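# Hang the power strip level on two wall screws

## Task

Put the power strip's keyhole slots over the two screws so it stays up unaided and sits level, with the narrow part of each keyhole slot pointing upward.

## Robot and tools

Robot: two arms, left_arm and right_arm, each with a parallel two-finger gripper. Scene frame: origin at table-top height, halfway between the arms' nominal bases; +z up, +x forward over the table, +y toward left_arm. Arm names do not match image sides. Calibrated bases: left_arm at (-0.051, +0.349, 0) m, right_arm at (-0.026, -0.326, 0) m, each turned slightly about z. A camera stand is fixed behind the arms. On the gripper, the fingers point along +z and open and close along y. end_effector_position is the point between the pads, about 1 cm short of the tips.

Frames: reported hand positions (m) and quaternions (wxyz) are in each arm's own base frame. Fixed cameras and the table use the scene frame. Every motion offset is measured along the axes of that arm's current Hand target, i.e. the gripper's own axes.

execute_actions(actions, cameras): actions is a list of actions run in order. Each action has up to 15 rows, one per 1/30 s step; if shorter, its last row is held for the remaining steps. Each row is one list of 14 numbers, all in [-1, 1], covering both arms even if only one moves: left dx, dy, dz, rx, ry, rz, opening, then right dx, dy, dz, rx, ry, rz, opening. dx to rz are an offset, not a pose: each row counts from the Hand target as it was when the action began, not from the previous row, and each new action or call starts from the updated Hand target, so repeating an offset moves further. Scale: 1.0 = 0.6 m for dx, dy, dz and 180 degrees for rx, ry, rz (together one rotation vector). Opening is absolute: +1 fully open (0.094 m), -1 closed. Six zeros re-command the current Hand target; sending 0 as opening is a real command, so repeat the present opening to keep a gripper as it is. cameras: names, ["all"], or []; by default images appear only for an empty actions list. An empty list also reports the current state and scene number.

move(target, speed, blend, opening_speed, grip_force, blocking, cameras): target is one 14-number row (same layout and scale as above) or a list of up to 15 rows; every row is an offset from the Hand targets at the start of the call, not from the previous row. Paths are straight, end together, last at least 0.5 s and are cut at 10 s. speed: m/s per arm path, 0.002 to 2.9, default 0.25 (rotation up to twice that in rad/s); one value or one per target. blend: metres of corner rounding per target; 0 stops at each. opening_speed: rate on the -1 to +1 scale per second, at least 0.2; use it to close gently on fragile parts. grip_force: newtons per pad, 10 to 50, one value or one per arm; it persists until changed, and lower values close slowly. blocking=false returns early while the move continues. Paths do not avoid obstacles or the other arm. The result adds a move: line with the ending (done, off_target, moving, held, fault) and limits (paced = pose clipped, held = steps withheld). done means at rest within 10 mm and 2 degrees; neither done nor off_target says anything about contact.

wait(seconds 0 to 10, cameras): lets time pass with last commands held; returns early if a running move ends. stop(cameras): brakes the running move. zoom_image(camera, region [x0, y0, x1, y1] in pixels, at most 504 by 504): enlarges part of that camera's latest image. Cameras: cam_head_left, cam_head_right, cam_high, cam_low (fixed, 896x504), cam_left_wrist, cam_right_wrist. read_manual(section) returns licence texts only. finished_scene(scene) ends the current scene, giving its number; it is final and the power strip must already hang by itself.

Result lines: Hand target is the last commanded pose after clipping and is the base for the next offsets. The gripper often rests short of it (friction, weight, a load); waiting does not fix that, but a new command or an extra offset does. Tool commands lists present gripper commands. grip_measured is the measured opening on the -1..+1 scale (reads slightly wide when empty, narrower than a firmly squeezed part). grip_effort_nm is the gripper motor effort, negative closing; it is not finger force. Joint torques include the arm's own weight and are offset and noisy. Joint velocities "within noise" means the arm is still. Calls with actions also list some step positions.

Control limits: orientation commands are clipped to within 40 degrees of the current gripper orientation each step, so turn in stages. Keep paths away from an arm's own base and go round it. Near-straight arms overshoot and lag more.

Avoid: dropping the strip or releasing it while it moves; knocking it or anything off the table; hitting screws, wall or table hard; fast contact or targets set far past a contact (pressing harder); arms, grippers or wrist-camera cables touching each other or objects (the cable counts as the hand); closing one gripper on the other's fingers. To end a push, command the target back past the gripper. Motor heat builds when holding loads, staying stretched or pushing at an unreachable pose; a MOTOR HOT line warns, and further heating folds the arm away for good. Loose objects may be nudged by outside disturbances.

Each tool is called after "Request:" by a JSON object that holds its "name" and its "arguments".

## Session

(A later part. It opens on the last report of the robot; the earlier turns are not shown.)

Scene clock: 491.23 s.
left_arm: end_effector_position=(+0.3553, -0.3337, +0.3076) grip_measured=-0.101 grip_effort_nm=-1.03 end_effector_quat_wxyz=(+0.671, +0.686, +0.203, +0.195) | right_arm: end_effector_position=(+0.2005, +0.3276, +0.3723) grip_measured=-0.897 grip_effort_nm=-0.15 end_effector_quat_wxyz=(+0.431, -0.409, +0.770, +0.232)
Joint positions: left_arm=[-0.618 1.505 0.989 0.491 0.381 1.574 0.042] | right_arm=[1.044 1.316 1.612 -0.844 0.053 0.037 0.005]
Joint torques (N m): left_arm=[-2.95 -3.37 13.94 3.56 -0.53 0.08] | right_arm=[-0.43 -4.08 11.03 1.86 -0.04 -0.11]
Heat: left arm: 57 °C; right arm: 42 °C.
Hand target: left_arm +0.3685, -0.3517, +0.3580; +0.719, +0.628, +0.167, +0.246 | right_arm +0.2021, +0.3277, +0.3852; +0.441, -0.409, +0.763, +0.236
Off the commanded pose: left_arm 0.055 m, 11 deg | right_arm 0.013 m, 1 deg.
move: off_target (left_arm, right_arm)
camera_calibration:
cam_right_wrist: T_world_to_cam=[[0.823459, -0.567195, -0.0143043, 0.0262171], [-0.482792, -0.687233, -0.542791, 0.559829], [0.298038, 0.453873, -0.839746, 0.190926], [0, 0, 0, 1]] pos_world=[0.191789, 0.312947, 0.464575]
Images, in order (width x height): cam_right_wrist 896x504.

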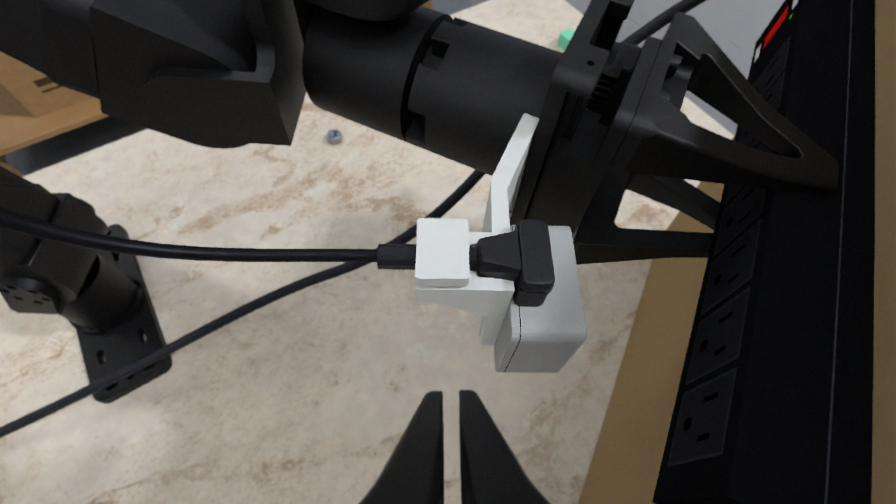

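Request:
{"name": "move", "arguments": {"target": [[0,0,-0.06,0,0,0,-0.4,0,0,0,0,0,0,-0.9],[0,-0.075,-0.06,0,0,0,-0.4,0,0,0,0,0,0,-0.9]], "speed": 0.08, "cameras": ["cam_right_wrist"]}}

Scene clock: 496.93 s.
left_arm: end_effector_position=(+0.3539, -0.3281, +0.2794) grip_measured=-0.101 grip_effort_nm=-1.03 end_effector_quat_wxyz=(+0.691, +0.661, +0.200, +0.212) | right_arm: end_effector_position=(+0.2005, +0.3276, +0.3723) grip_measured=-0.897 grip_effort_nm=-0.15 end_effector_quat_wxyz=(+0.431, -0.409, +0.770, +0.232)
Joint positions: left_arm=[-0.618 1.552 0.839 0.762 0.36 1.557 0.042] | right_arm=[1.044 1.316 1.612 -0.844 0.053 0.037 0.005]
Joint torques (N m): left_arm=[0.51 -6.75 8.42 3.02 0 0.21] | right_arm=[-0.42 -3.99 11.1 1.86 -0.08 -0.11]
Heat: left arm: 62 °C; right arm: 42 °C.
Hand target: left_arm +0.3551, -0.3263, +0.3081; +0.719, +0.628, +0.167, +0.246 | right_arm +0.2021, +0.3277, +0.3852; +0.441, -0.409, +0.763, +0.236
Off the commanded pose: left_arm 0.029 m, 7 deg | right_arm 0.013 m, 1 deg.
move: off_target (left_arm, right_arm)
camera_calibration:
cam_right_wrist: T_world_to_cam=[[0.823459, -0.567195, -0.0143043, 0.0262171], [-0.482792, -0.687233, -0.542791, 0.559829], [0.298038, 0.453873, -0.839746, 0.190926], [0, 0, 0, 1]] pos_world=[0.191789, 0.312947, 0.464575]
Images, in order (width x height): cam_right_wrist 896x504.

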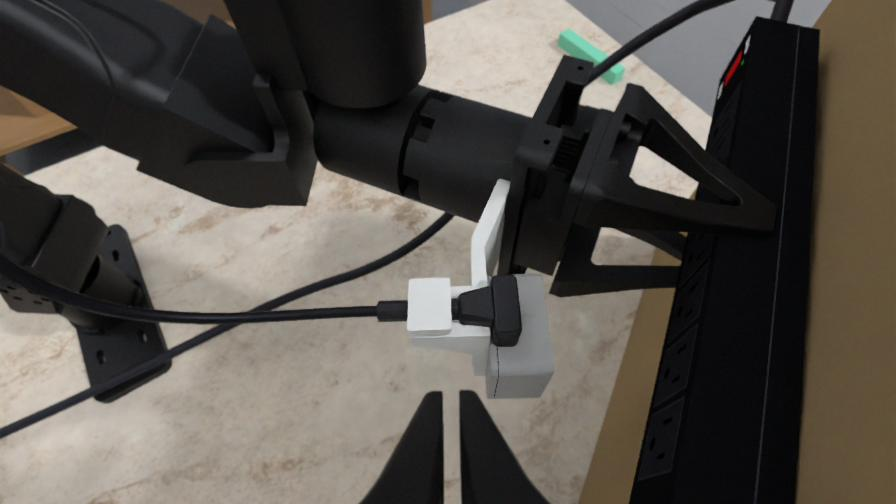

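Request:
{"name": "move", "arguments": {"target": [[0,0.02,-0.05,0.008,0,0,-0.4,0,0,0,0,0,0,-0.9],[0,-0.033,-0.05,0.014,0,0,-0.4,0,0,0,0,0,0,-0.9]], "speed": 0.08, "cameras": ["cam_right_wrist"]}}

Scene clock: 501.87 s.
left_arm: end_effector_position=(+0.3409, -0.3049, +0.2600) grip_measured=-0.101 grip_effort_nm=-1.03 end_effector_quat_wxyz=(+0.682, +0.668, +0.205, +0.214) | right_arm: end_effector_position=(+0.2005, +0.3276, +0.3723) grip_measured=-0.897 grip_effort_nm=-0.15 end_effector_quat_wxyz=(+0.431, -0.409, +0.770, +0.232)
Joint positions: left_arm=[-0.583 1.485 0.716 0.793 0.386 1.567 0.042] | right_arm=[1.044 1.316 1.612 -0.844 0.053 0.037 0.005]
Joint torques (N m): left_arm=[0.73 -6.16 8.05 2.83 0.09 0.25] | right_arm=[-0.49 -4.04 11.04 1.89 -0.05 -0.11]
Heat: left arm: 63 °C; right arm: 42 °C.
Hand target: left_arm +0.3415, -0.3034, +0.2840; +0.706, +0.643, +0.172, +0.242 | right_arm +0.2021, +0.3277, +0.3852; +0.441, -0.409, +0.763, +0.236
Off the commanded pose: left_arm 0.024 m, 6 deg | right_arm 0.013 m, 1 deg.
move: off_target (left_arm, right_arm)
camera_calibration:
cam_right_wrist: T_world_to_cam=[[0.823459, -0.567195, -0.0143043, 0.0262171], [-0.482792, -0.687233, -0.542791, 0.559829], [0.298038, 0.453873, -0.839746, 0.190926], [0, 0, 0, 1]] pos_world=[0.191789, 0.312947, 0.464575]
Images, in order (width x height): cam_right_wrist 896x504.

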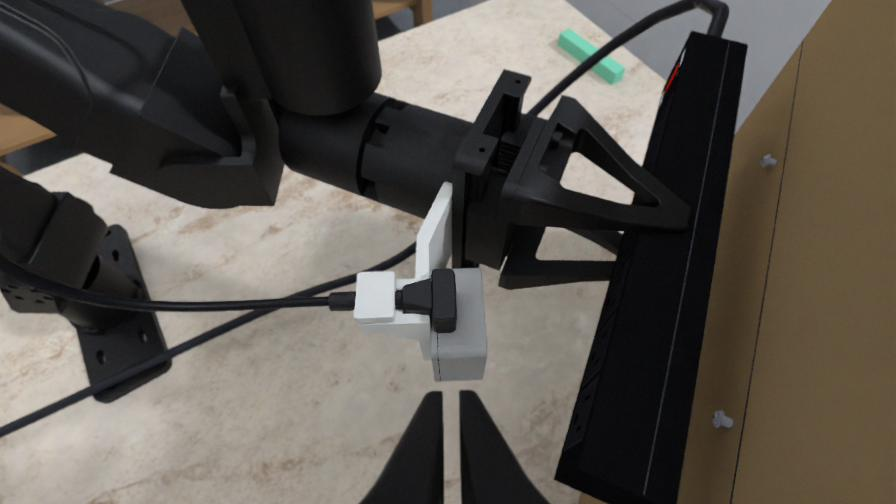

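Request:
{"name": "move", "arguments": {"target": [[0,0,0,0.016,0,-0.004,-0.4,0,0,0,0,0,0,-0.9],[0,-0.012,0.055,0.016,0,-0.004,-0.4,0,0,0,0,0,0,-0.9]], "speed": 0.06}}

Request:
{"name": "move", "arguments": {"target": [0,0,0.025,0,0,0,-0.4,0,0,0,0,0,0,-0.9], "speed": 0.04, "cameras": ["cam_right_wrist"]}}

Request:
{"name": "zoom_image", "arguments": {"camera": "cam_right_wrist", "region": [640, 0, 896, 504]}}

Scene clock: 511.33 s.
left_arm: end_effector_position=(+0.3531, -0.3226, +0.2388) grip_measured=-0.101 grip_effort_nm=-1.03 end_effector_quat_wxyz=(+0.657, +0.694, +0.221, +0.196) | right_arm: end_effector_position=(+0.2005, +0.3276, +0.3723) grip_measured=-0.897 grip_effort_nm=-0.15 end_effector_quat_wxyz=(+0.431, -0.409, +0.770, +0.232)
Joint positions: left_arm=[-0.607 1.566 0.791 0.71 0.366 1.575 0.042] | right_arm=[1.044 1.316 1.612 -0.844 0.053 0.037 0.005]
Joint torques (N m): left_arm=[-0.8 -6.56 12.19 2.78 -0.09 0.25] | right_arm=[-0.47 -3.92 11.12 1.83 -0.03 -0.09]
Heat: left arm: 64 °C; right arm: 42 °C.
Hand target: left_arm +0.3606, -0.3310, +0.2805; +0.691, +0.660, +0.182, +0.233 | right_arm +0.2021, +0.3277, +0.3852; +0.441, -0.409, +0.763, +0.236
Off the commanded pose: left_arm 0.043 m, 8 deg | right_arm 0.013 m, 1 deg.
move: off_target (left_arm, right_arm)

Scene clock: 512.07 s.
left_arm: end_effector_position=(+0.3539, -0.3266, +0.2385) grip_measured=-0.101 grip_effort_nm=-1.03 end_effector_quat_wxyz=(+0.658, +0.695, +0.216, +0.191) | right_arm: end_effector_position=(+0.2005, +0.3276, +0.3723) grip_measured=-0.897 grip_effort_nm=-0.15 end_effector_quat_wxyz=(+0.431, -0.409, +0.770, +0.232)
Joint positions: left_arm=[-0.609 1.581 0.806 0.71 0.379 1.576 0.042] | right_arm=[1.044 1.316 1.612 -0.844 0.053 0.037 0.005]
Joint torques (N m): left_arm=[-2.11 -4.57 14.98 2.73 -0.36 0.23] | right_arm=[-0.44 -4.1 10.96 1.87 -0.05 -0.1]
Heat: left arm: 64 °C; right arm: 42 °C.
Hand target: left_arm +0.3691, -0.3434, +0.2814; +0.691, +0.660, +0.182, +0.233 | right_arm +0.2021, +0.3277, +0.3852; +0.441, -0.409, +0.763, +0.236
Off the commanded pose: left_arm 0.049 m, 8 deg | right_arm 0.013 m, 1 deg.
move: off_target (left_arm, right_arm)
camera_calibration:
cam_right_wrist: T_world_to_cam=[[0.823459, -0.567195, -0.0143043, 0.0262171], [-0.482792, -0.687233, -0.542791, 0.559829], [0.298038, 0.453873, -0.839746, 0.190926], [0, 0, 0, 1]] pos_world=[0.191789, 0.312947, 0.464575]
Images, in order (width x height): cam_right_wrist 896x504.

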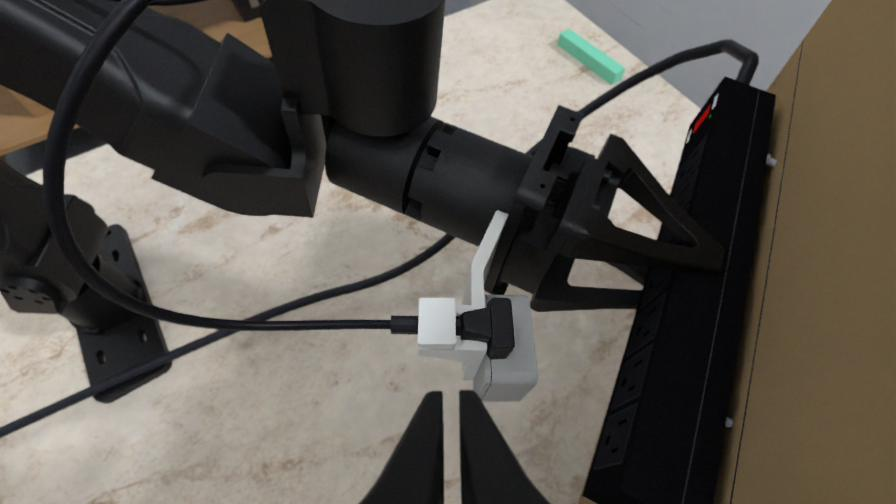

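Scaled by 1.000.

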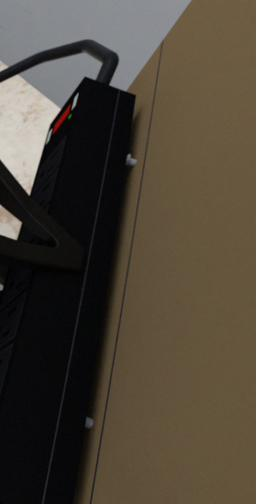

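Request:
{"name": "move", "arguments": {"target": [[0,0,-0.05,0,0,0,-0.4,0,0,0,0,0,0,-0.9],[0,0.032,-0.05,-0.012,0,0,-0.4,0,0,0,0,0,0,-0.9]], "speed": 0.06, "cameras": []}}

Request:
{"name": "move", "arguments": {"target": [0,0,0.055,0,0,0,-0.4,0,0,0,0,0,0,-0.9], "speed": 0.05, "cameras": ["cam_right_wrist"]}}

Request:
{"name": "zoom_image", "arguments": {"camera": "cam_right_wrist", "region": [640, 0, 896, 504]}}

Scene clock: 517.47 s.
left_arm: end_effector_position=(+0.3511, -0.3211, +0.2520) grip_measured=-0.101 grip_effort_nm=-1.03 end_effector_quat_wxyz=(+0.666, +0.686, +0.215, +0.199) | right_arm: end_effector_position=(+0.2005, +0.3276, +0.3723) grip_measured=-0.897 grip_effort_nm=-0.15 end_effector_quat_wxyz=(+0.431, -0.409, +0.770, +0.232)
Joint positions: left_arm=[-0.605 1.542 0.797 0.709 0.372 1.57 0.042] | right_arm=[1.044 1.316 1.612 -0.844 0.053 0.037 0.005]
Joint torques (N m): left_arm=[0.43 -9.94 9.46 2.81 0.01 0.19] | right_arm=[-0.47 -3.95 11 1.9 -0.03 -0.12]
Heat: left arm: 63 °C; right arm: 42 °C.
Hand target: left_arm +0.3507, -0.3182, +0.2988; +0.703, +0.647, +0.178, +0.237 | right_arm +0.2021, +0.3277, +0.3852; +0.441, -0.409, +0.763, +0.236
Off the commanded pose: left_arm 0.047 m, 9 deg | right_arm 0.013 m, 1 deg.
move: off_target (left_arm, right_arm)
No camera images: "cameras" was empty.

Scene clock: 518.43 s.
left_arm: end_effector_position=(+0.3537, -0.3286, +0.2569) grip_measured=-0.101 grip_effort_nm=-1.03 end_effector_quat_wxyz=(+0.669, +0.686, +0.209, +0.195) | right_arm: end_effector_position=(+0.2005, +0.3276, +0.3723) grip_measured=-0.897 grip_effort_nm=-0.15 end_effector_quat_wxyz=(+0.431, -0.409, +0.770, +0.232)
Joint positions: left_arm=[-0.612 1.563 0.833 0.7 0.379 1.569 0.042] | right_arm=[1.044 1.316 1.612 -0.844 0.053 0.037 0.005]
Joint torques (N m): left_arm=[-2.17 -4.25 15.51 2.76 -0.4 0.16] | right_arm=[-0.55 -3.99 11.06 1.88 -0.08 -0.12]
Heat: left arm: 63 °C; right arm: 42 °C.
Hand target: left_arm +0.3691, -0.3454, +0.3021; +0.703, +0.647, +0.178, +0.237 | right_arm +0.2021, +0.3277, +0.3852; +0.441, -0.409, +0.763, +0.236
Off the commanded pose: left_arm 0.051 m, 8 deg | right_arm 0.013 m, 1 deg.
move: off_target (left_arm, right_arm)
camera_calibration:
cam_right_wrist: T_world_to_cam=[[0.823459, -0.567195, -0.0143043, 0.0262171], [-0.482792, -0.687233, -0.542791, 0.559829], [0.298038, 0.453873, -0.839746, 0.190926], [0, 0, 0, 1]] pos_world=[0.191789, 0.312947, 0.464575]
Images, in order (width x height): cam_right_wrist 896x504.

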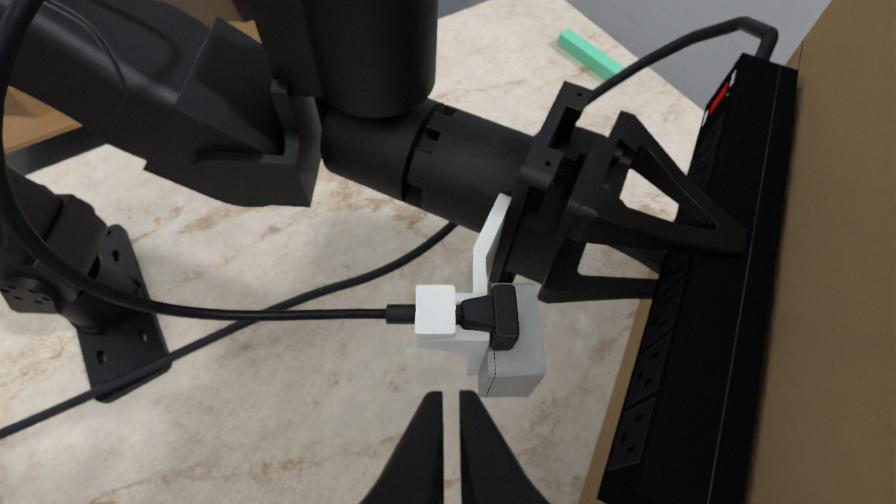

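Scaled by 1.000.

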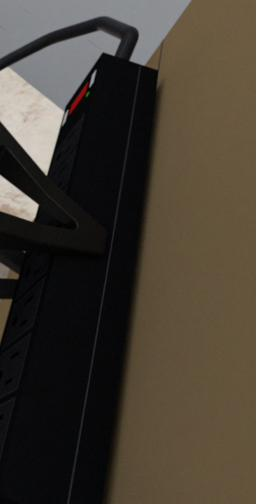

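Request:
{"name": "move", "arguments": {"target": [[-0.004,-0.006,-0.04,0,0,0,-0.4,0,0,0,0,0,0,-0.9],[-0.004,-0.006,0.01,0,0,0,-0.4,0,0,0,0,0,0,-0.9]], "speed": 0.05, "cameras": ["cam_right_wrist"]}}

Request:
{"name": "zoom_image", "arguments": {"camera": "cam_right_wrist", "region": [640, 0, 896, 504]}}

Scene clock: 523.73 s.
left_arm: end_effector_position=(+0.3540, -0.3286, +0.2562) grip_measured=-0.101 grip_effort_nm=-1.03 end_effector_quat_wxyz=(+0.671, +0.685, +0.209, +0.194) | right_arm: end_effector_position=(+0.2005, +0.3276, +0.3723) grip_measured=-0.897 grip_effort_nm=-0.15 end_effector_quat_wxyz=(+0.431, -0.409, +0.770, +0.232)
Joint positions: left_arm=[-0.61 1.567 0.831 0.709 0.383 1.566 0.042] | right_arm=[1.044 1.316 1.612 -0.844 0.053 0.037 0.005]
Joint torques (N m): left_arm=[-3.52 -2.93 16.4 2.79 -0.55 0.2] | right_arm=[-0.42 -3.92 10.95 1.88 -0.05 -0.1]
Heat: left arm: 64 °C; right arm: 43 °C.
Hand target: left_arm +0.3709, -0.3518, +0.2990; +0.703, +0.647, +0.178, +0.237 | right_arm +0.2021, +0.3277, +0.3852; +0.441, -0.409, +0.763, +0.236
Off the commanded pose: left_arm 0.052 m, 8 deg | right_arm 0.013 m, 1 deg.
move: off_target (left_arm, right_arm)
camera_calibration:
cam_right_wrist: T_world_to_cam=[[0.823459, -0.567195, -0.0143043, 0.0262171], [-0.482792, -0.687233, -0.542791, 0.559829], [0.298038, 0.453873, -0.839746, 0.190926], [0, 0, 0, 1]] pos_world=[0.191789, 0.312947, 0.464575]
Images, in order (width x height): cam_right_wrist 896x504.

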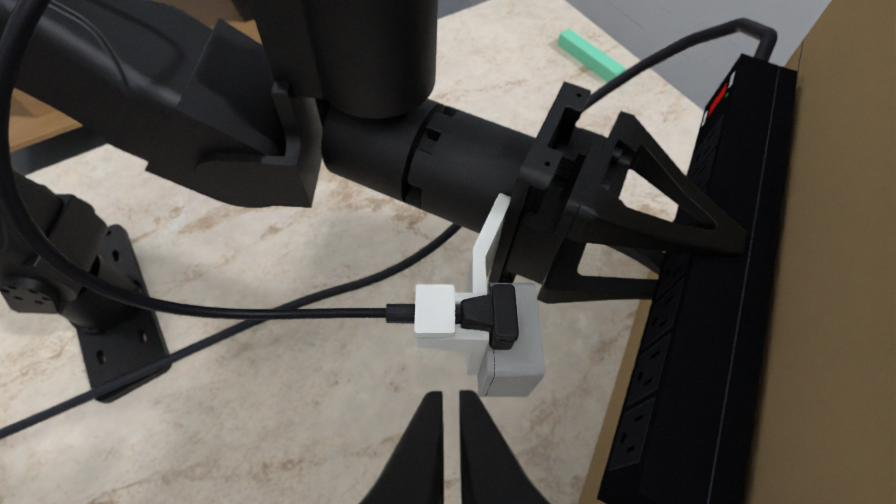

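Scaled by 1.000.

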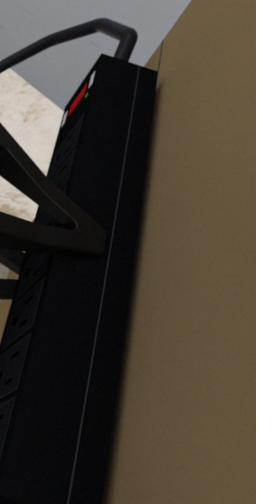

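Request:
{"name": "move", "arguments": {"target": [[-0.008,-0.008,-0.05,0,0,-0.004,-0.4,0,0,0,0,0,0,-0.9],[-0.008,-0.008,0,0,0,-0.004,-0.4,0,0,0,0,0,0,-0.9]], "speed": 0.06}}

Request:
{"name": "move", "arguments": {"target": [[0,-0.005,-0.05,0,0,0,-0.4,0,0,0,0,0,0,-0.9],[0,-0.005,0,0,0,0,-0.4,0,0,0,0,0,0,-0.9]], "speed": 0.06, "cameras": ["cam_right_wrist"]}}

Request:
{"name": "zoom_image", "arguments": {"camera": "cam_right_wrist", "region": [640, 0, 896, 504]}}

Scene clock: 528.90 s.
left_arm: end_effector_position=(+0.3532, -0.3294, +0.2544) grip_measured=-0.101 grip_effort_nm=-1.03 end_effector_quat_wxyz=(+0.675, +0.679, +0.213, +0.194) | right_arm: end_effector_position=(+0.2005, +0.3276, +0.3723) grip_measured=-0.897 grip_effort_nm=-0.15 end_effector_quat_wxyz=(+0.431, -0.409, +0.770, +0.232)
Joint positions: left_arm=[-0.618 1.574 0.817 0.741 0.369 1.553 0.042] | right_arm=[1.044 1.316 1.612 -0.844 0.053 0.037 0.005]
Joint torques (N m): left_arm=[-4.16 -2.84 16.32 2.68 -0.56 0.22] | right_arm=[-0.47 -4 11.06 1.88 -0.03 -0.11]
Heat: left arm: 64 °C; right arm: 43 °C.
Hand target: left_arm +0.3674, -0.3548, +0.2939; +0.704, +0.645, +0.182, +0.232 | right_arm +0.2021, +0.3277, +0.3852; +0.441, -0.409, +0.763, +0.236
Off the commanded pose: left_arm 0.049 m, 8 deg | right_arm 0.013 m, 1 deg.
move: off_target (left_arm, right_arm)

Scene clock: 530.43 s.
left_arm: end_effector_position=(+0.3519, -0.3331, +0.2532) grip_measured=-0.101 grip_effort_nm=-1.03 end_effector_quat_wxyz=(+0.677, +0.677, +0.213, +0.197) | right_arm: end_effector_position=(+0.2005, +0.3276, +0.3723) grip_measured=-0.897 grip_effort_nm=-0.15 end_effector_quat_wxyz=(+0.431, -0.409, +0.770, +0.232)
Joint positions: left_arm=[-0.632 1.584 0.813 0.764 0.351 1.552 0.042] | right_arm=[1.044 1.316 1.612 -0.844 0.053 0.037 0.005]
Joint torques (N m): left_arm=[-2.8 -2.91 16.4 2.59 -0.39 0.24] | right_arm=[-0.39 -3.88 10.93 1.81 -0.06 -0.09]
Heat: left arm: 64 °C; right arm: 43 °C.
Hand target: left_arm +0.3676, -0.3551, +0.2910; +0.704, +0.645, +0.182, +0.232 | right_arm +0.2021, +0.3277, +0.3852; +0.441, -0.409, +0.763, +0.236
Off the commanded pose: left_arm 0.046 m, 7 deg | right_arm 0.013 m, 1 deg.
move: off_target (left_arm, right_arm)
camera_calibration:
cam_right_wrist: T_world_to_cam=[[0.823459, -0.567195, -0.0143043, 0.0262171], [-0.482792, -0.687233, -0.542791, 0.559829], [0.298038, 0.453873, -0.839746, 0.190926], [0, 0, 0, 1]] pos_world=[0.191789, 0.312947, 0.464575]
Images, in order (width x height): cam_right_wrist 896x504.

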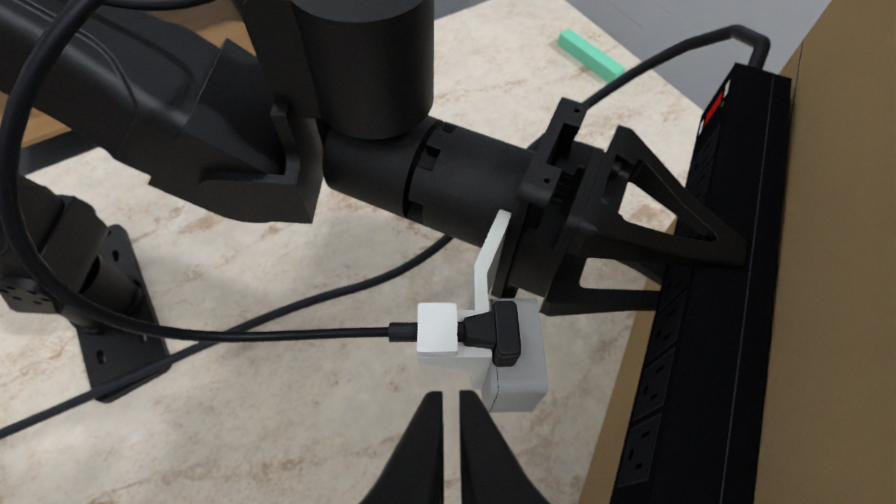

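Scaled by 1.000.

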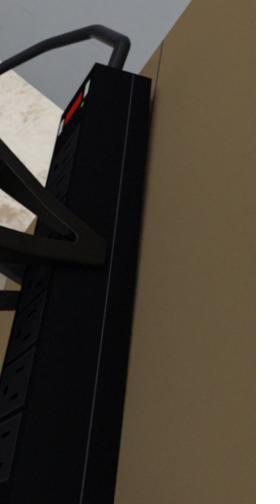

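Request:
{"name": "move", "arguments": {"target": [[0,0,-0.032,0,0,0.03,-0.4,0,0,0,0,0,0,-0.9],[0,0.003,0.01,0,0,0.03,-0.4,0,0,0,0,0,0,-0.9]], "speed": 0.05, "cameras": ["cam_right_wrist"]}}

Request:
{"name": "zoom_image", "arguments": {"camera": "cam_right_wrist", "region": [640, 0, 896, 504]}}

Scene clock: 536.33 s.
left_arm: end_effector_position=(+0.3523, -0.3337, +0.2551) grip_measured=-0.101 grip_effort_nm=-1.03 end_effector_quat_wxyz=(+0.674, +0.680, +0.195, +0.214) | right_arm: end_effector_position=(+0.2005, +0.3276, +0.3723) grip_measured=-0.897 grip_effort_nm=-0.15 end_effector_quat_wxyz=(+0.431, -0.409, +0.770, +0.232)
Joint positions: left_arm=[-0.632 1.586 0.817 0.768 0.352 1.601 0.042] | right_arm=[1.044 1.316 1.612 -0.844 0.053 0.037 0.005]
Joint torques (N m): left_arm=[-3.38 -2.26 17.92 2.43 -0.48 0.65] | right_arm=[-0.54 -4.08 11 1.84 -0.06 -0.11]
Heat: left arm: 66 °C; right arm: 43 °C.
Hand target: left_arm +0.3707, -0.3599, +0.2933; +0.693, +0.653, +0.151, +0.265 | right_arm +0.2021, +0.3277, +0.3852; +0.441, -0.409, +0.763, +0.236
Off the commanded pose: left_arm 0.050 m, 9 deg | right_arm 0.013 m, 1 deg.
move: off_target (left_arm, right_arm)
camera_calibration:
cam_right_wrist: T_world_to_cam=[[0.823459, -0.567195, -0.0143043, 0.0262171], [-0.482792, -0.687233, -0.542791, 0.559829], [0.298038, 0.453873, -0.839746, 0.190926], [0, 0, 0, 1]] pos_world=[0.191789, 0.312947, 0.464575]
Images, in order (width x height): cam_right_wrist 896x504.

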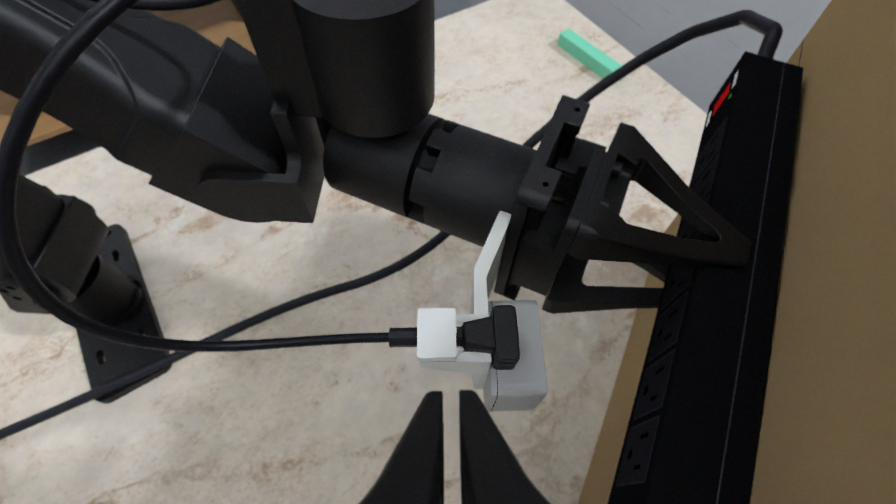

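Scaled by 1.000.

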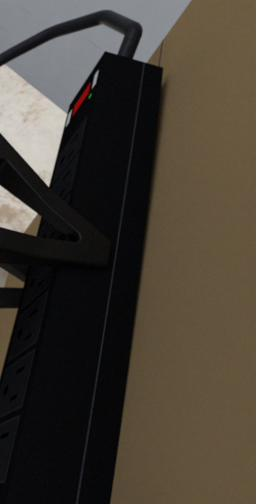

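Request:
{"name": "move", "arguments": {"target": [[0,0,-0.035,0,0,-0.008,-0.4,0,0,0,0,0,0,-0.9],[0,0,-0.035,0,0,-0.024,-0.4,0,0,0,0,0,0,-0.9],[0,0,0.01,0,0,-0.024,-0.4,0,0,0,0,0,0,-0.9]], "speed": 0.05, "cameras": ["cam_right_wrist"]}}

Request:
{"name": "zoom_image", "arguments": {"camera": "cam_right_wrist", "region": [640, 0, 896, 504]}}

Scene clock: 541.67 s.
left_arm: end_effector_position=(+0.3524, -0.3340, +0.2547) grip_measured=-0.101 grip_effort_nm=-1.03 end_effector_quat_wxyz=(+0.674, +0.680, +0.197, +0.209) | right_arm: end_effector_position=(+0.2005, +0.3276, +0.3723) grip_measured=-0.897 grip_effort_nm=-0.15 end_effector_quat_wxyz=(+0.431, -0.409, +0.770, +0.232)
Joint positions: left_arm=[-0.63 1.587 0.819 0.765 0.358 1.591 0.042] | right_arm=[1.044 1.316 1.612 -0.844 0.053 0.037 0.005]
Joint torques (N m): left_arm=[-3.93 -1.2 19.1 2.47 -0.55 0.04] | right_arm=[-0.47 -3.92 11.11 1.83 -0.05 -0.1]
Heat: left arm: 66 °C; right arm: 43 °C.
Hand target: left_arm +0.3741, -0.3649, +0.2937; +0.702, +0.647, +0.176, +0.239 | right_arm +0.2021, +0.3277, +0.3852; +0.441, -0.409, +0.763, +0.236
Off the commanded pose: left_arm 0.054 m, 6 deg | right_arm 0.013 m, 1 deg.
move: off_target (left_arm, right_arm)
camera_calibration:
cam_right_wrist: T_world_to_cam=[[0.823459, -0.567195, -0.0143043, 0.0262171], [-0.482792, -0.687233, -0.542791, 0.559829], [0.298038, 0.453873, -0.839746, 0.190926], [0, 0, 0, 1]] pos_world=[0.191789, 0.312947, 0.464575]
Images, in order (width x height): cam_right_wrist 896x504.

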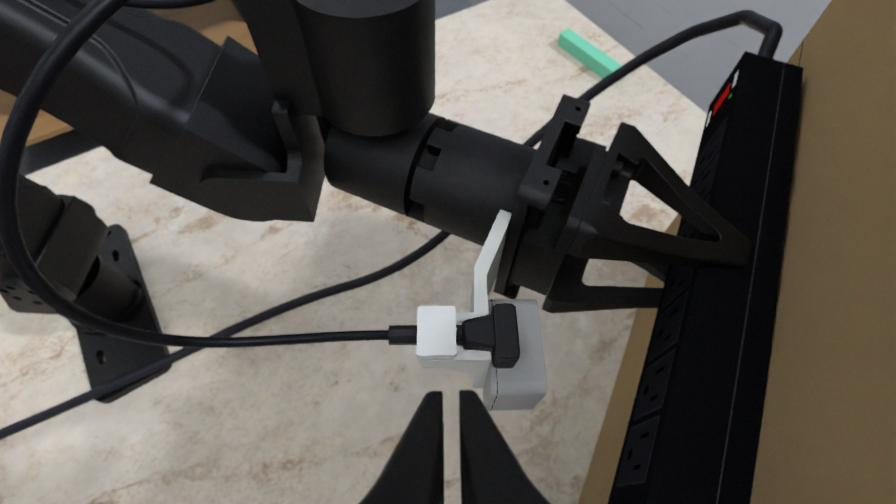

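Scaled by 1.000.

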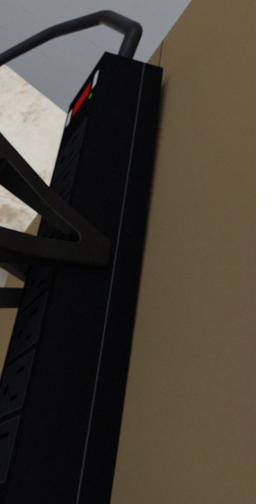

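Request:
{"name": "move", "arguments": {"target": [[0,0,-0.05,0,0,-0.014,-0.4,0,0,0,0,0,0,-0.9],[0,0,0,0,0,-0.014,-0.4,0,0,0,0,0,0,-0.9]], "speed": 0.05, "cameras": ["cam_right_wrist"]}}

Request:
{"name": "zoom_image", "arguments": {"camera": "cam_right_wrist", "region": [640, 0, 896, 504]}}

Scene clock: 545.33 s.
left_arm: end_effector_position=(+0.3526, -0.3338, +0.2549) grip_measured=-0.101 grip_effort_nm=-1.03 end_effector_quat_wxyz=(+0.676, +0.679, +0.198, +0.206) | right_arm: end_effector_position=(+0.2005, +0.3276, +0.3723) grip_measured=-0.897 grip_effort_nm=-0.15 end_effector_quat_wxyz=(+0.431, -0.409, +0.770, +0.232)
Joint positions: left_arm=[-0.628 1.589 0.82 0.767 0.364 1.584 0.042] | right_arm=[1.044 1.316 1.612 -0.844 0.053 0.037 0.005]
Joint torques (N m): left_arm=[-4.07 -1.31 19.11 2.44 -0.58 -0.29] | right_arm=[-0.53 -3.92 10.95 1.88 -0.06 -0.08]
Heat: left arm: 66 °C; right arm: 43 °C.
Hand target: left_arm +0.3742, -0.3648, +0.2940; +0.707, +0.643, +0.190, +0.224 | right_arm +0.2021, +0.3277, +0.3852; +0.441, -0.409, +0.763, +0.236
Off the commanded pose: left_arm 0.054 m, 6 deg | right_arm 0.013 m, 1 deg.
move: off_target (left_arm, right_arm)
camera_calibration:
cam_right_wrist: T_world_to_cam=[[0.823459, -0.567195, -0.0143043, 0.0262171], [-0.482792, -0.687233, -0.542791, 0.559829], [0.298038, 0.453873, -0.839746, 0.190926], [0, 0, 0, 1]] pos_world=[0.191789, 0.312947, 0.464575]
Images, in order (width x height): cam_right_wrist 896x504.

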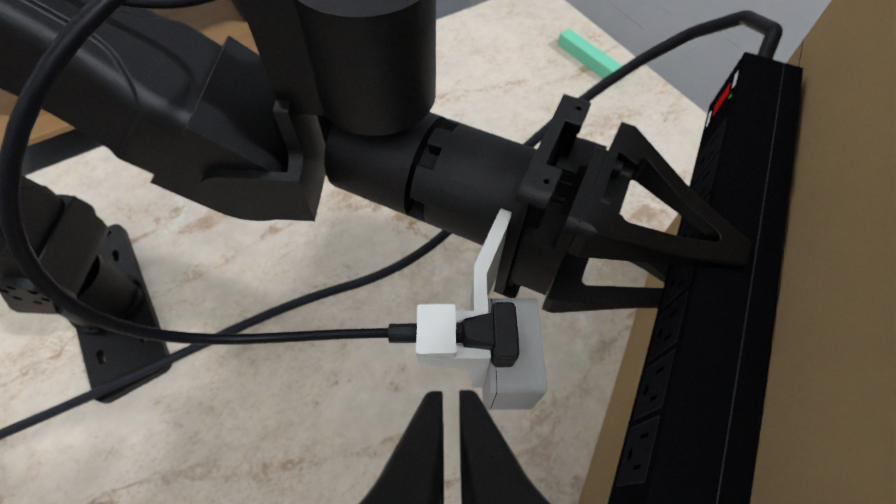

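Scaled by 1.000.

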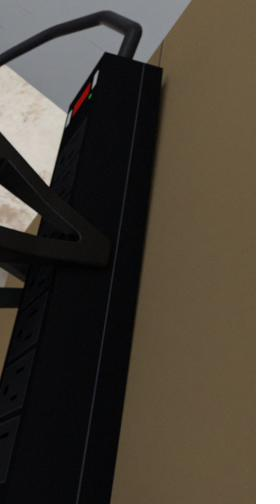

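Request:
{"name": "move", "arguments": {"target": [[0,-0.01,-0.062,0,0,-0.006,-0.4,0,0,0,0,0,0,-0.9],[0,0,-0.01,0,0,-0.006,-0.4,0,0,0,0,0,0,-0.9]], "speed": 0.05, "cameras": ["cam_right_wrist"]}}

Request:
{"name": "zoom_image", "arguments": {"camera": "cam_right_wrist", "region": [640, 0, 896, 504]}}

Scene clock: 549.07 s.
left_arm: end_effector_position=(+0.3537, -0.3355, +0.2548) grip_measured=-0.101 grip_effort_nm=-1.03 end_effector_quat_wxyz=(+0.682, +0.673, +0.210, +0.193) | right_arm: end_effector_position=(+0.2005, +0.3276, +0.3723) grip_measured=-0.897 grip_effort_nm=-0.15 end_effector_quat_wxyz=(+0.431, -0.409, +0.770, +0.232)
Joint positions: left_arm=[-0.628 1.6 0.823 0.783 0.366 1.542 0.042] | right_arm=[1.044 1.316 1.612 -0.844 0.053 0.037 0.005]
Joint torques (N m): left_arm=[-3.59 -3.25 17.54 2.31 -0.57 -0.08] | right_arm=[-0.51 -4.11 10.96 1.85 -0.03 -0.08]
Heat: left arm: 66 °C; right arm: 43 °C.
Hand target: left_arm +0.3708, -0.3599, +0.2932; +0.709, +0.641, +0.196, +0.217 | right_arm +0.2021, +0.3277, +0.3852; +0.441, -0.409, +0.763, +0.236
Off the commanded pose: left_arm 0.049 m, 6 deg | right_arm 0.013 m, 1 deg.
move: off_target (left_arm, right_arm)
camera_calibration:
cam_right_wrist: T_world_to_cam=[[0.823459, -0.567195, -0.0143043, 0.0262171], [-0.482792, -0.687233, -0.542791, 0.559829], [0.298038, 0.453873, -0.839746, 0.190926], [0, 0, 0, 1]] pos_world=[0.191789, 0.312947, 0.464575]
Images, in order (width x height): cam_right_wrist 896x504.

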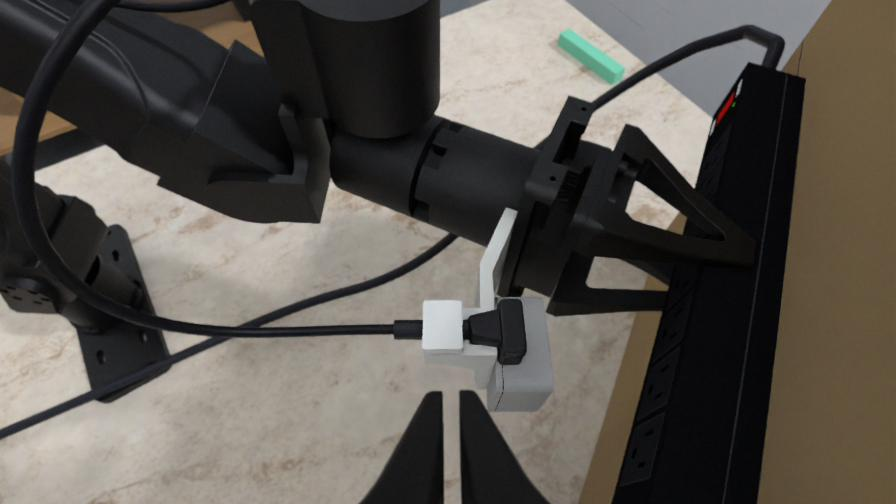

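Scaled by 1.000.

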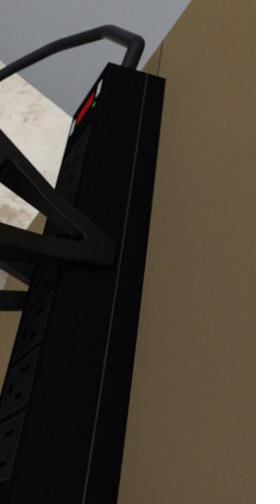

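Request:
{"name": "move", "arguments": {"target": [[0,0,-0.025,0,0,0,-0.4,0,0,0,0,0,0,-0.9],[0,-0.09,-0.025,0,0,0,-0.4,0,0,0,0,0,0,-0.9]], "speed": 0.05, "cameras": ["cam_right_wrist"]}}

Request:
{"name": "zoom_image", "arguments": {"camera": "cam_right_wrist", "region": [640, 0, 896, 504]}}

Scene clock: 554.93 s.
left_arm: end_effector_position=(+0.3528, -0.3343, +0.2515) grip_measured=-0.101 grip_effort_nm=-1.03 end_effector_quat_wxyz=(+0.723, +0.632, +0.190, +0.203) | right_arm: end_effector_position=(+0.2005, +0.3276, +0.3723) grip_measured=-0.897 grip_effort_nm=-0.15 end_effector_quat_wxyz=(+0.431, -0.409, +0.770, +0.232)
Joint positions: left_arm=[-0.623 1.695 0.757 1.077 0.38 1.5 0.042] | right_arm=[1.044 1.316 1.612 -0.844 0.053 0.037 0.005]
Joint torques (N m): left_arm=[-3.36 -1.77 11.51 1.69 -0.65 0.36] | right_arm=[-0.43 -3.95 10.99 1.86 -0.04 -0.11]
Heat: left arm: 66 °C; right arm: 43 °C.
Hand target: left_arm +0.3654, -0.3521, +0.2381; +0.709, +0.641, +0.196, +0.217 | right_arm +0.2021, +0.3277, +0.3852; +0.441, -0.409, +0.763, +0.236
Off the commanded pose: left_arm 0.026 m, 3 deg | right_arm 0.013 m, 1 deg.
move: off_target (left_arm, right_arm)
camera_calibration:
cam_right_wrist: T_world_to_cam=[[0.823459, -0.567195, -0.0143043, 0.0262171], [-0.482792, -0.687233, -0.542791, 0.559829], [0.298038, 0.453873, -0.839746, 0.190926], [0, 0, 0, 1]] pos_world=[0.191789, 0.312947, 0.464575]
Images, in order (width x height): cam_right_wrist 896x504.

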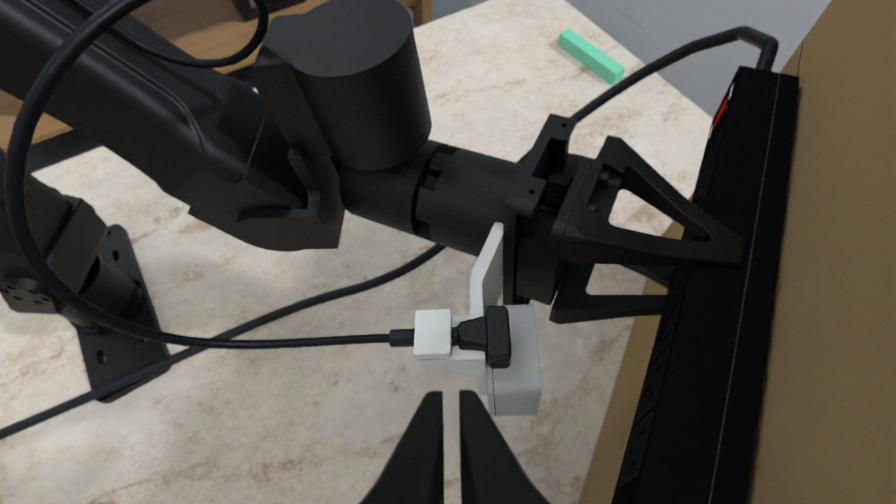

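Scaled by 1.000.

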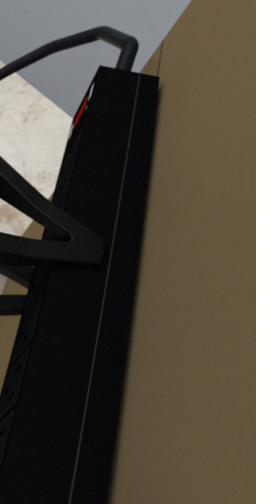

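Request:
{"name": "move", "arguments": {"target": [[0,0,-0.003,0.04,0,0,-0.4,0,0,0,0,0,0,-0.9],[0.02,-0.01,-0.003,0.04,0,0,-0.4,0,0,0,0,0,0,-0.9],[-0.02,-0.01,-0.003,0.04,0,0,-0.4,0,0,0,0,0,0,-0.9]], "speed": 0.025, "cameras": ["cam_right_wrist"]}}

Request:
{"name": "zoom_image", "arguments": {"camera": "cam_right_wrist", "region": [640, 0, 896, 504]}}

Scene clock: 562.30 s.
left_arm: end_effector_position=(+0.3538, -0.3357, +0.2527) grip_measured=-0.101 grip_effort_nm=-1.03 end_effector_quat_wxyz=(+0.693, +0.662, +0.205, +0.199) | right_arm: end_effector_position=(+0.2005, +0.3276, +0.3723) grip_measured=-0.897 grip_effort_nm=-0.15 end_effector_quat_wxyz=(+0.431, -0.409, +0.770, +0.232)
Joint positions: left_arm=[-0.631 1.626 0.8 0.869 0.36 1.536 0.042] | right_arm=[1.044 1.316 1.612 -0.844 0.053 0.037 0.005]
Joint torques (N m): left_arm=[-5.65 -3.18 10.06 1.43 -0.71 0.4] | right_arm=[-0.49 -4.03 11.07 1.85 -0.05 -0.12]
Heat: left arm: 62 °C; right arm: 43 °C.
Hand target: left_arm +0.3548, -0.3578, +0.2319; +0.668, +0.685, +0.209, +0.204 | right_arm +0.2021, +0.3277, +0.3852; +0.441, -0.409, +0.763, +0.236
Off the commanded pose: left_arm 0.030 m, 4 deg | right_arm 0.013 m, 1 deg.
move: off_target (left_arm, right_arm)
camera_calibration:
cam_right_wrist: T_world_to_cam=[[0.823459, -0.567195, -0.0143043, 0.0262171], [-0.482792, -0.687233, -0.542791, 0.559829], [0.298038, 0.453873, -0.839746, 0.190926], [0, 0, 0, 1]] pos_world=[0.191789, 0.312947, 0.464575]
Images, in order (width x height): cam_right_wrist 896x504.

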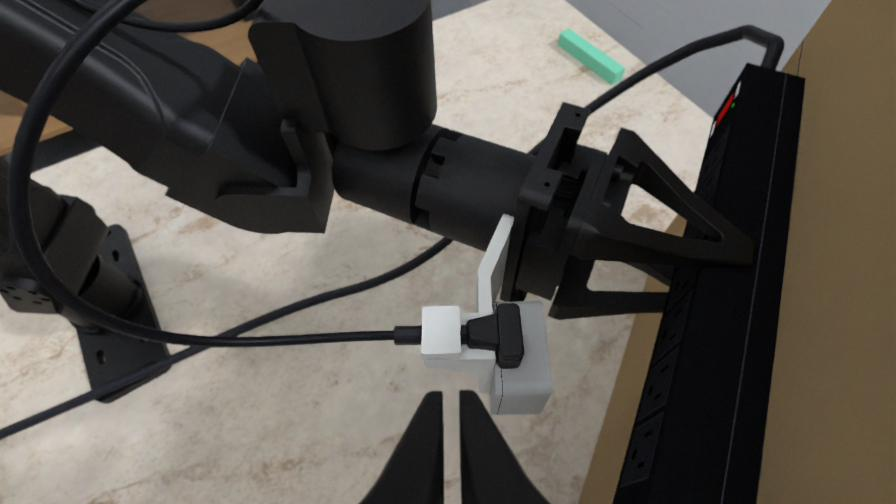

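Scaled by 1.000.

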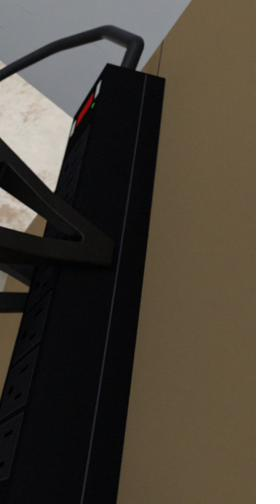

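Request:
{"name": "move", "arguments": {"target": [[0.02,-0.04,0,0.01,0,0,-0.4,0,0,0,0,0,0,-0.9],[0.055,-0.045,0,0.015,0,0,-0.4,0,0,0,0,0,0,-0.9],[0.01,-0.045,0,0.015,0,0,-0.4,0,0,0,0,0,0,-0.9]], "speed": 0.02, "cameras": ["cam_right_wrist"]}}

Request:
{"name": "zoom_image", "arguments": {"camera": "cam_right_wrist", "region": [640, 0, 896, 504]}}

Scene clock: 570.57 s.
left_arm: end_effector_position=(+0.3546, -0.3345, +0.2435) grip_measured=-0.101 grip_effort_nm=-1.03 end_effector_quat_wxyz=(+0.696, +0.661, +0.185, +0.211) | right_arm: end_effector_position=(+0.2005, +0.3276, +0.3723) grip_measured=-0.897 grip_effort_nm=-0.15 end_effector_quat_wxyz=(+0.431, -0.409, +0.770, +0.232)
Joint positions: left_arm=[-0.62 1.665 0.775 0.951 0.383 1.57 0.042] | right_arm=[1.044 1.316 1.612 -0.844 0.053 0.037 0.005]
Joint torques (N m): left_arm=[-4.86 -3.41 9.02 0.86 -0.75 0.27] | right_arm=[-0.42 -4.01 11 1.86 -0.05 -0.11]
Heat: left arm: 59 °C; right arm: 43 °C.
Hand target: left_arm +0.3595, -0.3537, +0.2048; +0.651, +0.700, +0.214, +0.199 | right_arm +0.2021, +0.3277, +0.3852; +0.441, -0.409, +0.763, +0.236
Off the commanded pose: left_arm 0.043 m, 8 deg | right_arm 0.013 m, 1 deg.
move: off_target (left_arm, right_arm)
camera_calibration:
cam_right_wrist: T_world_to_cam=[[0.823459, -0.567195, -0.0143043, 0.0262171], [-0.482792, -0.687233, -0.542791, 0.559829], [0.298038, 0.453873, -0.839746, 0.190926], [0, 0, 0, 1]] pos_world=[0.191789, 0.312947, 0.464575]
Images, in order (width x height): cam_right_wrist 896x504.

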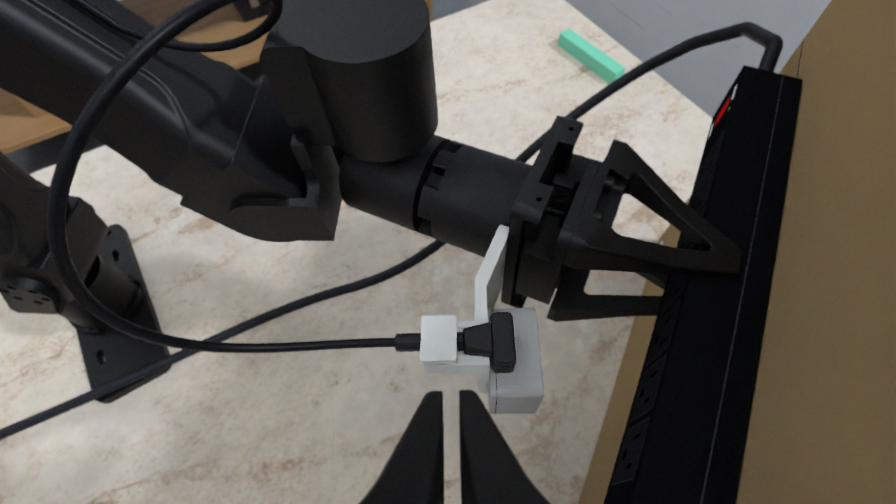

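Scaled by 1.000.

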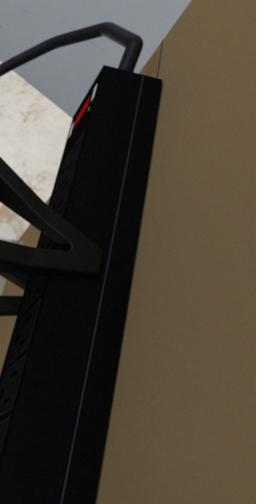

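Request:
{"name": "move", "arguments": {"target": [[0,-0.01,0,0.005,0,-0.04,-0.4,0,0,0,0,0,0,-0.9],[0.03,-0.02,0,0.005,0,-0.04,-0.4,0,0,0,0,0,0,-0.9],[-0.02,-0.02,0,0.005,0,-0.04,-0.4,0,0,0,0,0,0,-0.9]], "speed": 0.025, "cameras": ["cam_right_wrist"]}}

Request:
{"name": "zoom_image", "arguments": {"camera": "cam_right_wrist", "region": [640, 0, 896, 504]}}

Scene clock: 578.53 s.
left_arm: end_effector_position=(+0.3537, -0.3346, +0.2389) grip_measured=-0.101 grip_effort_nm=-1.03 end_effector_quat_wxyz=(+0.701, +0.646, +0.219, +0.207) | right_arm: end_effector_position=(+0.2005, +0.3276, +0.3723) grip_measured=-0.897 grip_effort_nm=-0.15 end_effector_quat_wxyz=(+0.431, -0.409, +0.770, +0.232)
Joint positions: left_arm=[-0.647 1.673 0.748 0.997 0.308 1.51 0.042] | right_arm=[1.044 1.316 1.612 -0.844 0.053 0.037 0.005]
Joint torques (N m): left_arm=[-5.74 -3.67 8.17 0.69 -0.4 -0.32] | right_arm=[-0.54 -3.99 11.08 1.9 -0.03 -0.09]
Heat: left arm: 57 °C; right arm: 43 °C.
Hand target: left_arm +0.3490, -0.3599, +0.1929; +0.657, +0.690, +0.259, +0.156 | right_arm +0.2021, +0.3277, +0.3852; +0.441, -0.409, +0.763, +0.236
Off the commanded pose: left_arm 0.053 m, 10 deg | right_arm 0.013 m, 1 deg.
move: off_target (left_arm, right_arm)
camera_calibration:
cam_right_wrist: T_world_to_cam=[[0.823459, -0.567195, -0.0143043, 0.0262171], [-0.482792, -0.687233, -0.542791, 0.559829], [0.298038, 0.453873, -0.839746, 0.190926], [0, 0, 0, 1]] pos_world=[0.191789, 0.312947, 0.464575]
Images, in order (width x height): cam_right_wrist 896x504.

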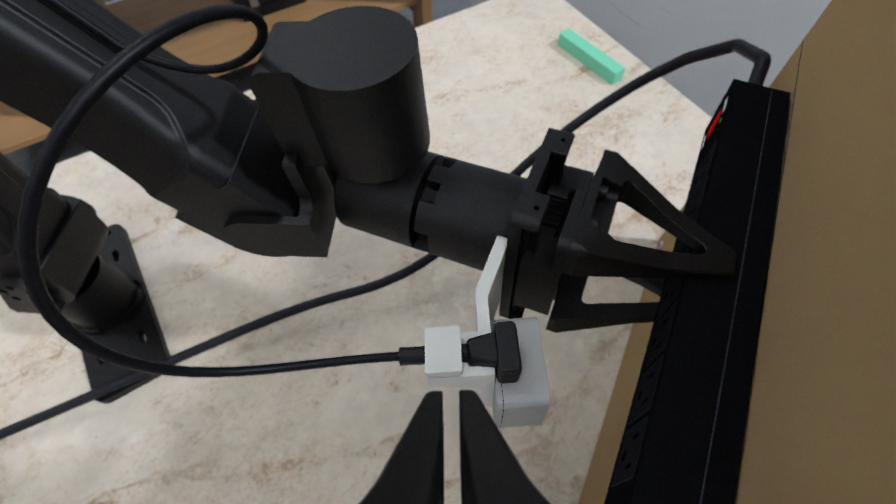

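Scaled by 1.000.

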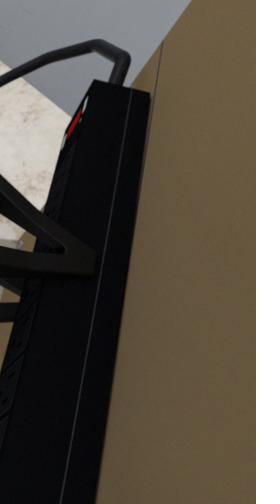

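Request:
{"name": "move", "arguments": {"target": [[0,0.02,0,0,0,0.032,-0.4,0,0,0,0,0,0,-0.9],[0,0.02,-0.06,0,0,0.032,-0.4,0,0,0,0,0,0,-0.9]], "speed": 0.04, "cameras": ["cam_right_wrist"]}}

Request:
{"name": "zoom_image", "arguments": {"camera": "cam_right_wrist", "region": [640, 0, 896, 504]}}

Scene clock: 583.30 s.
left_arm: end_effector_position=(+0.3521, -0.3330, +0.2375) grip_measured=-0.101 grip_effort_nm=-1.03 end_effector_quat_wxyz=(+0.679, +0.664, +0.220, +0.223) | right_arm: end_effector_position=(+0.2005, +0.3276, +0.3723) grip_measured=-0.897 grip_effort_nm=-0.15 end_effector_quat_wxyz=(+0.431, -0.409, +0.770, +0.232)
Joint positions: left_arm=[-0.658 1.63 0.753 0.899 0.275 1.561 0.042] | right_arm=[1.044 1.316 1.612 -0.844 0.053 0.037 0.005]
Joint torques (N m): left_arm=[-1.09 -11.04 2.3 1.02 0.31 0.08] | right_arm=[-0.46 -3.89 11.08 1.85 -0.05 -0.11]
Heat: left arm: 55 °C; right arm: 43 °C.
Hand target: left_arm +0.3308, -0.3301, +0.2079; +0.648, +0.703, +0.224, +0.189 | right_arm +0.2021, +0.3277, +0.3852; +0.441, -0.409, +0.763, +0.236
Off the commanded pose: left_arm 0.037 m, 7 deg | right_arm 0.013 m, 1 deg.
move: off_target (left_arm, right_arm)
camera_calibration:
cam_right_wrist: T_world_to_cam=[[0.823459, -0.567195, -0.0143043, 0.0262171], [-0.482792, -0.687233, -0.542791, 0.559829], [0.298038, 0.453873, -0.839746, 0.190926], [0, 0, 0, 1]] pos_world=[0.191789, 0.312947, 0.464575]
Images, in order (width x height): cam_right_wrist 896x504.

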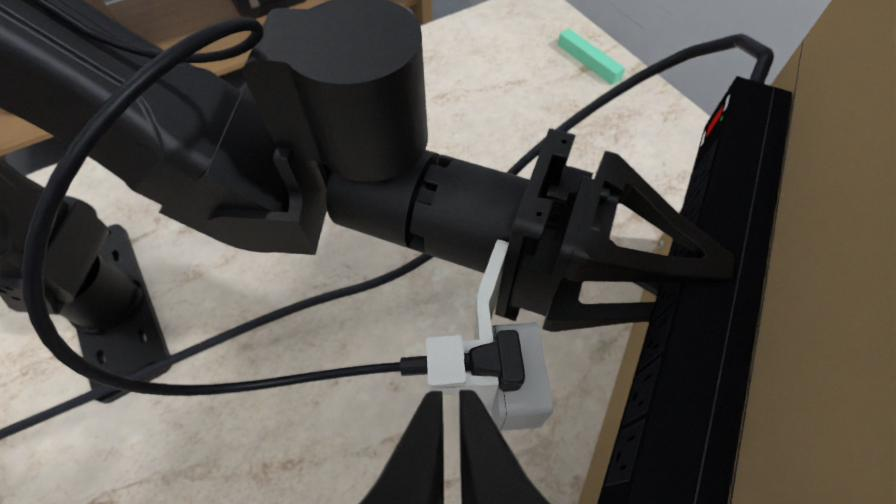

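Scaled by 1.000.

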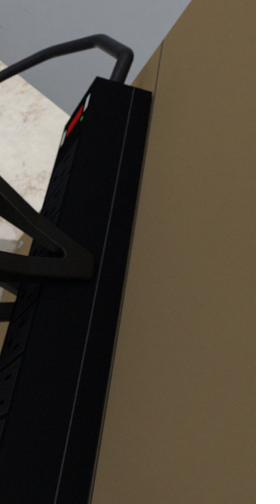

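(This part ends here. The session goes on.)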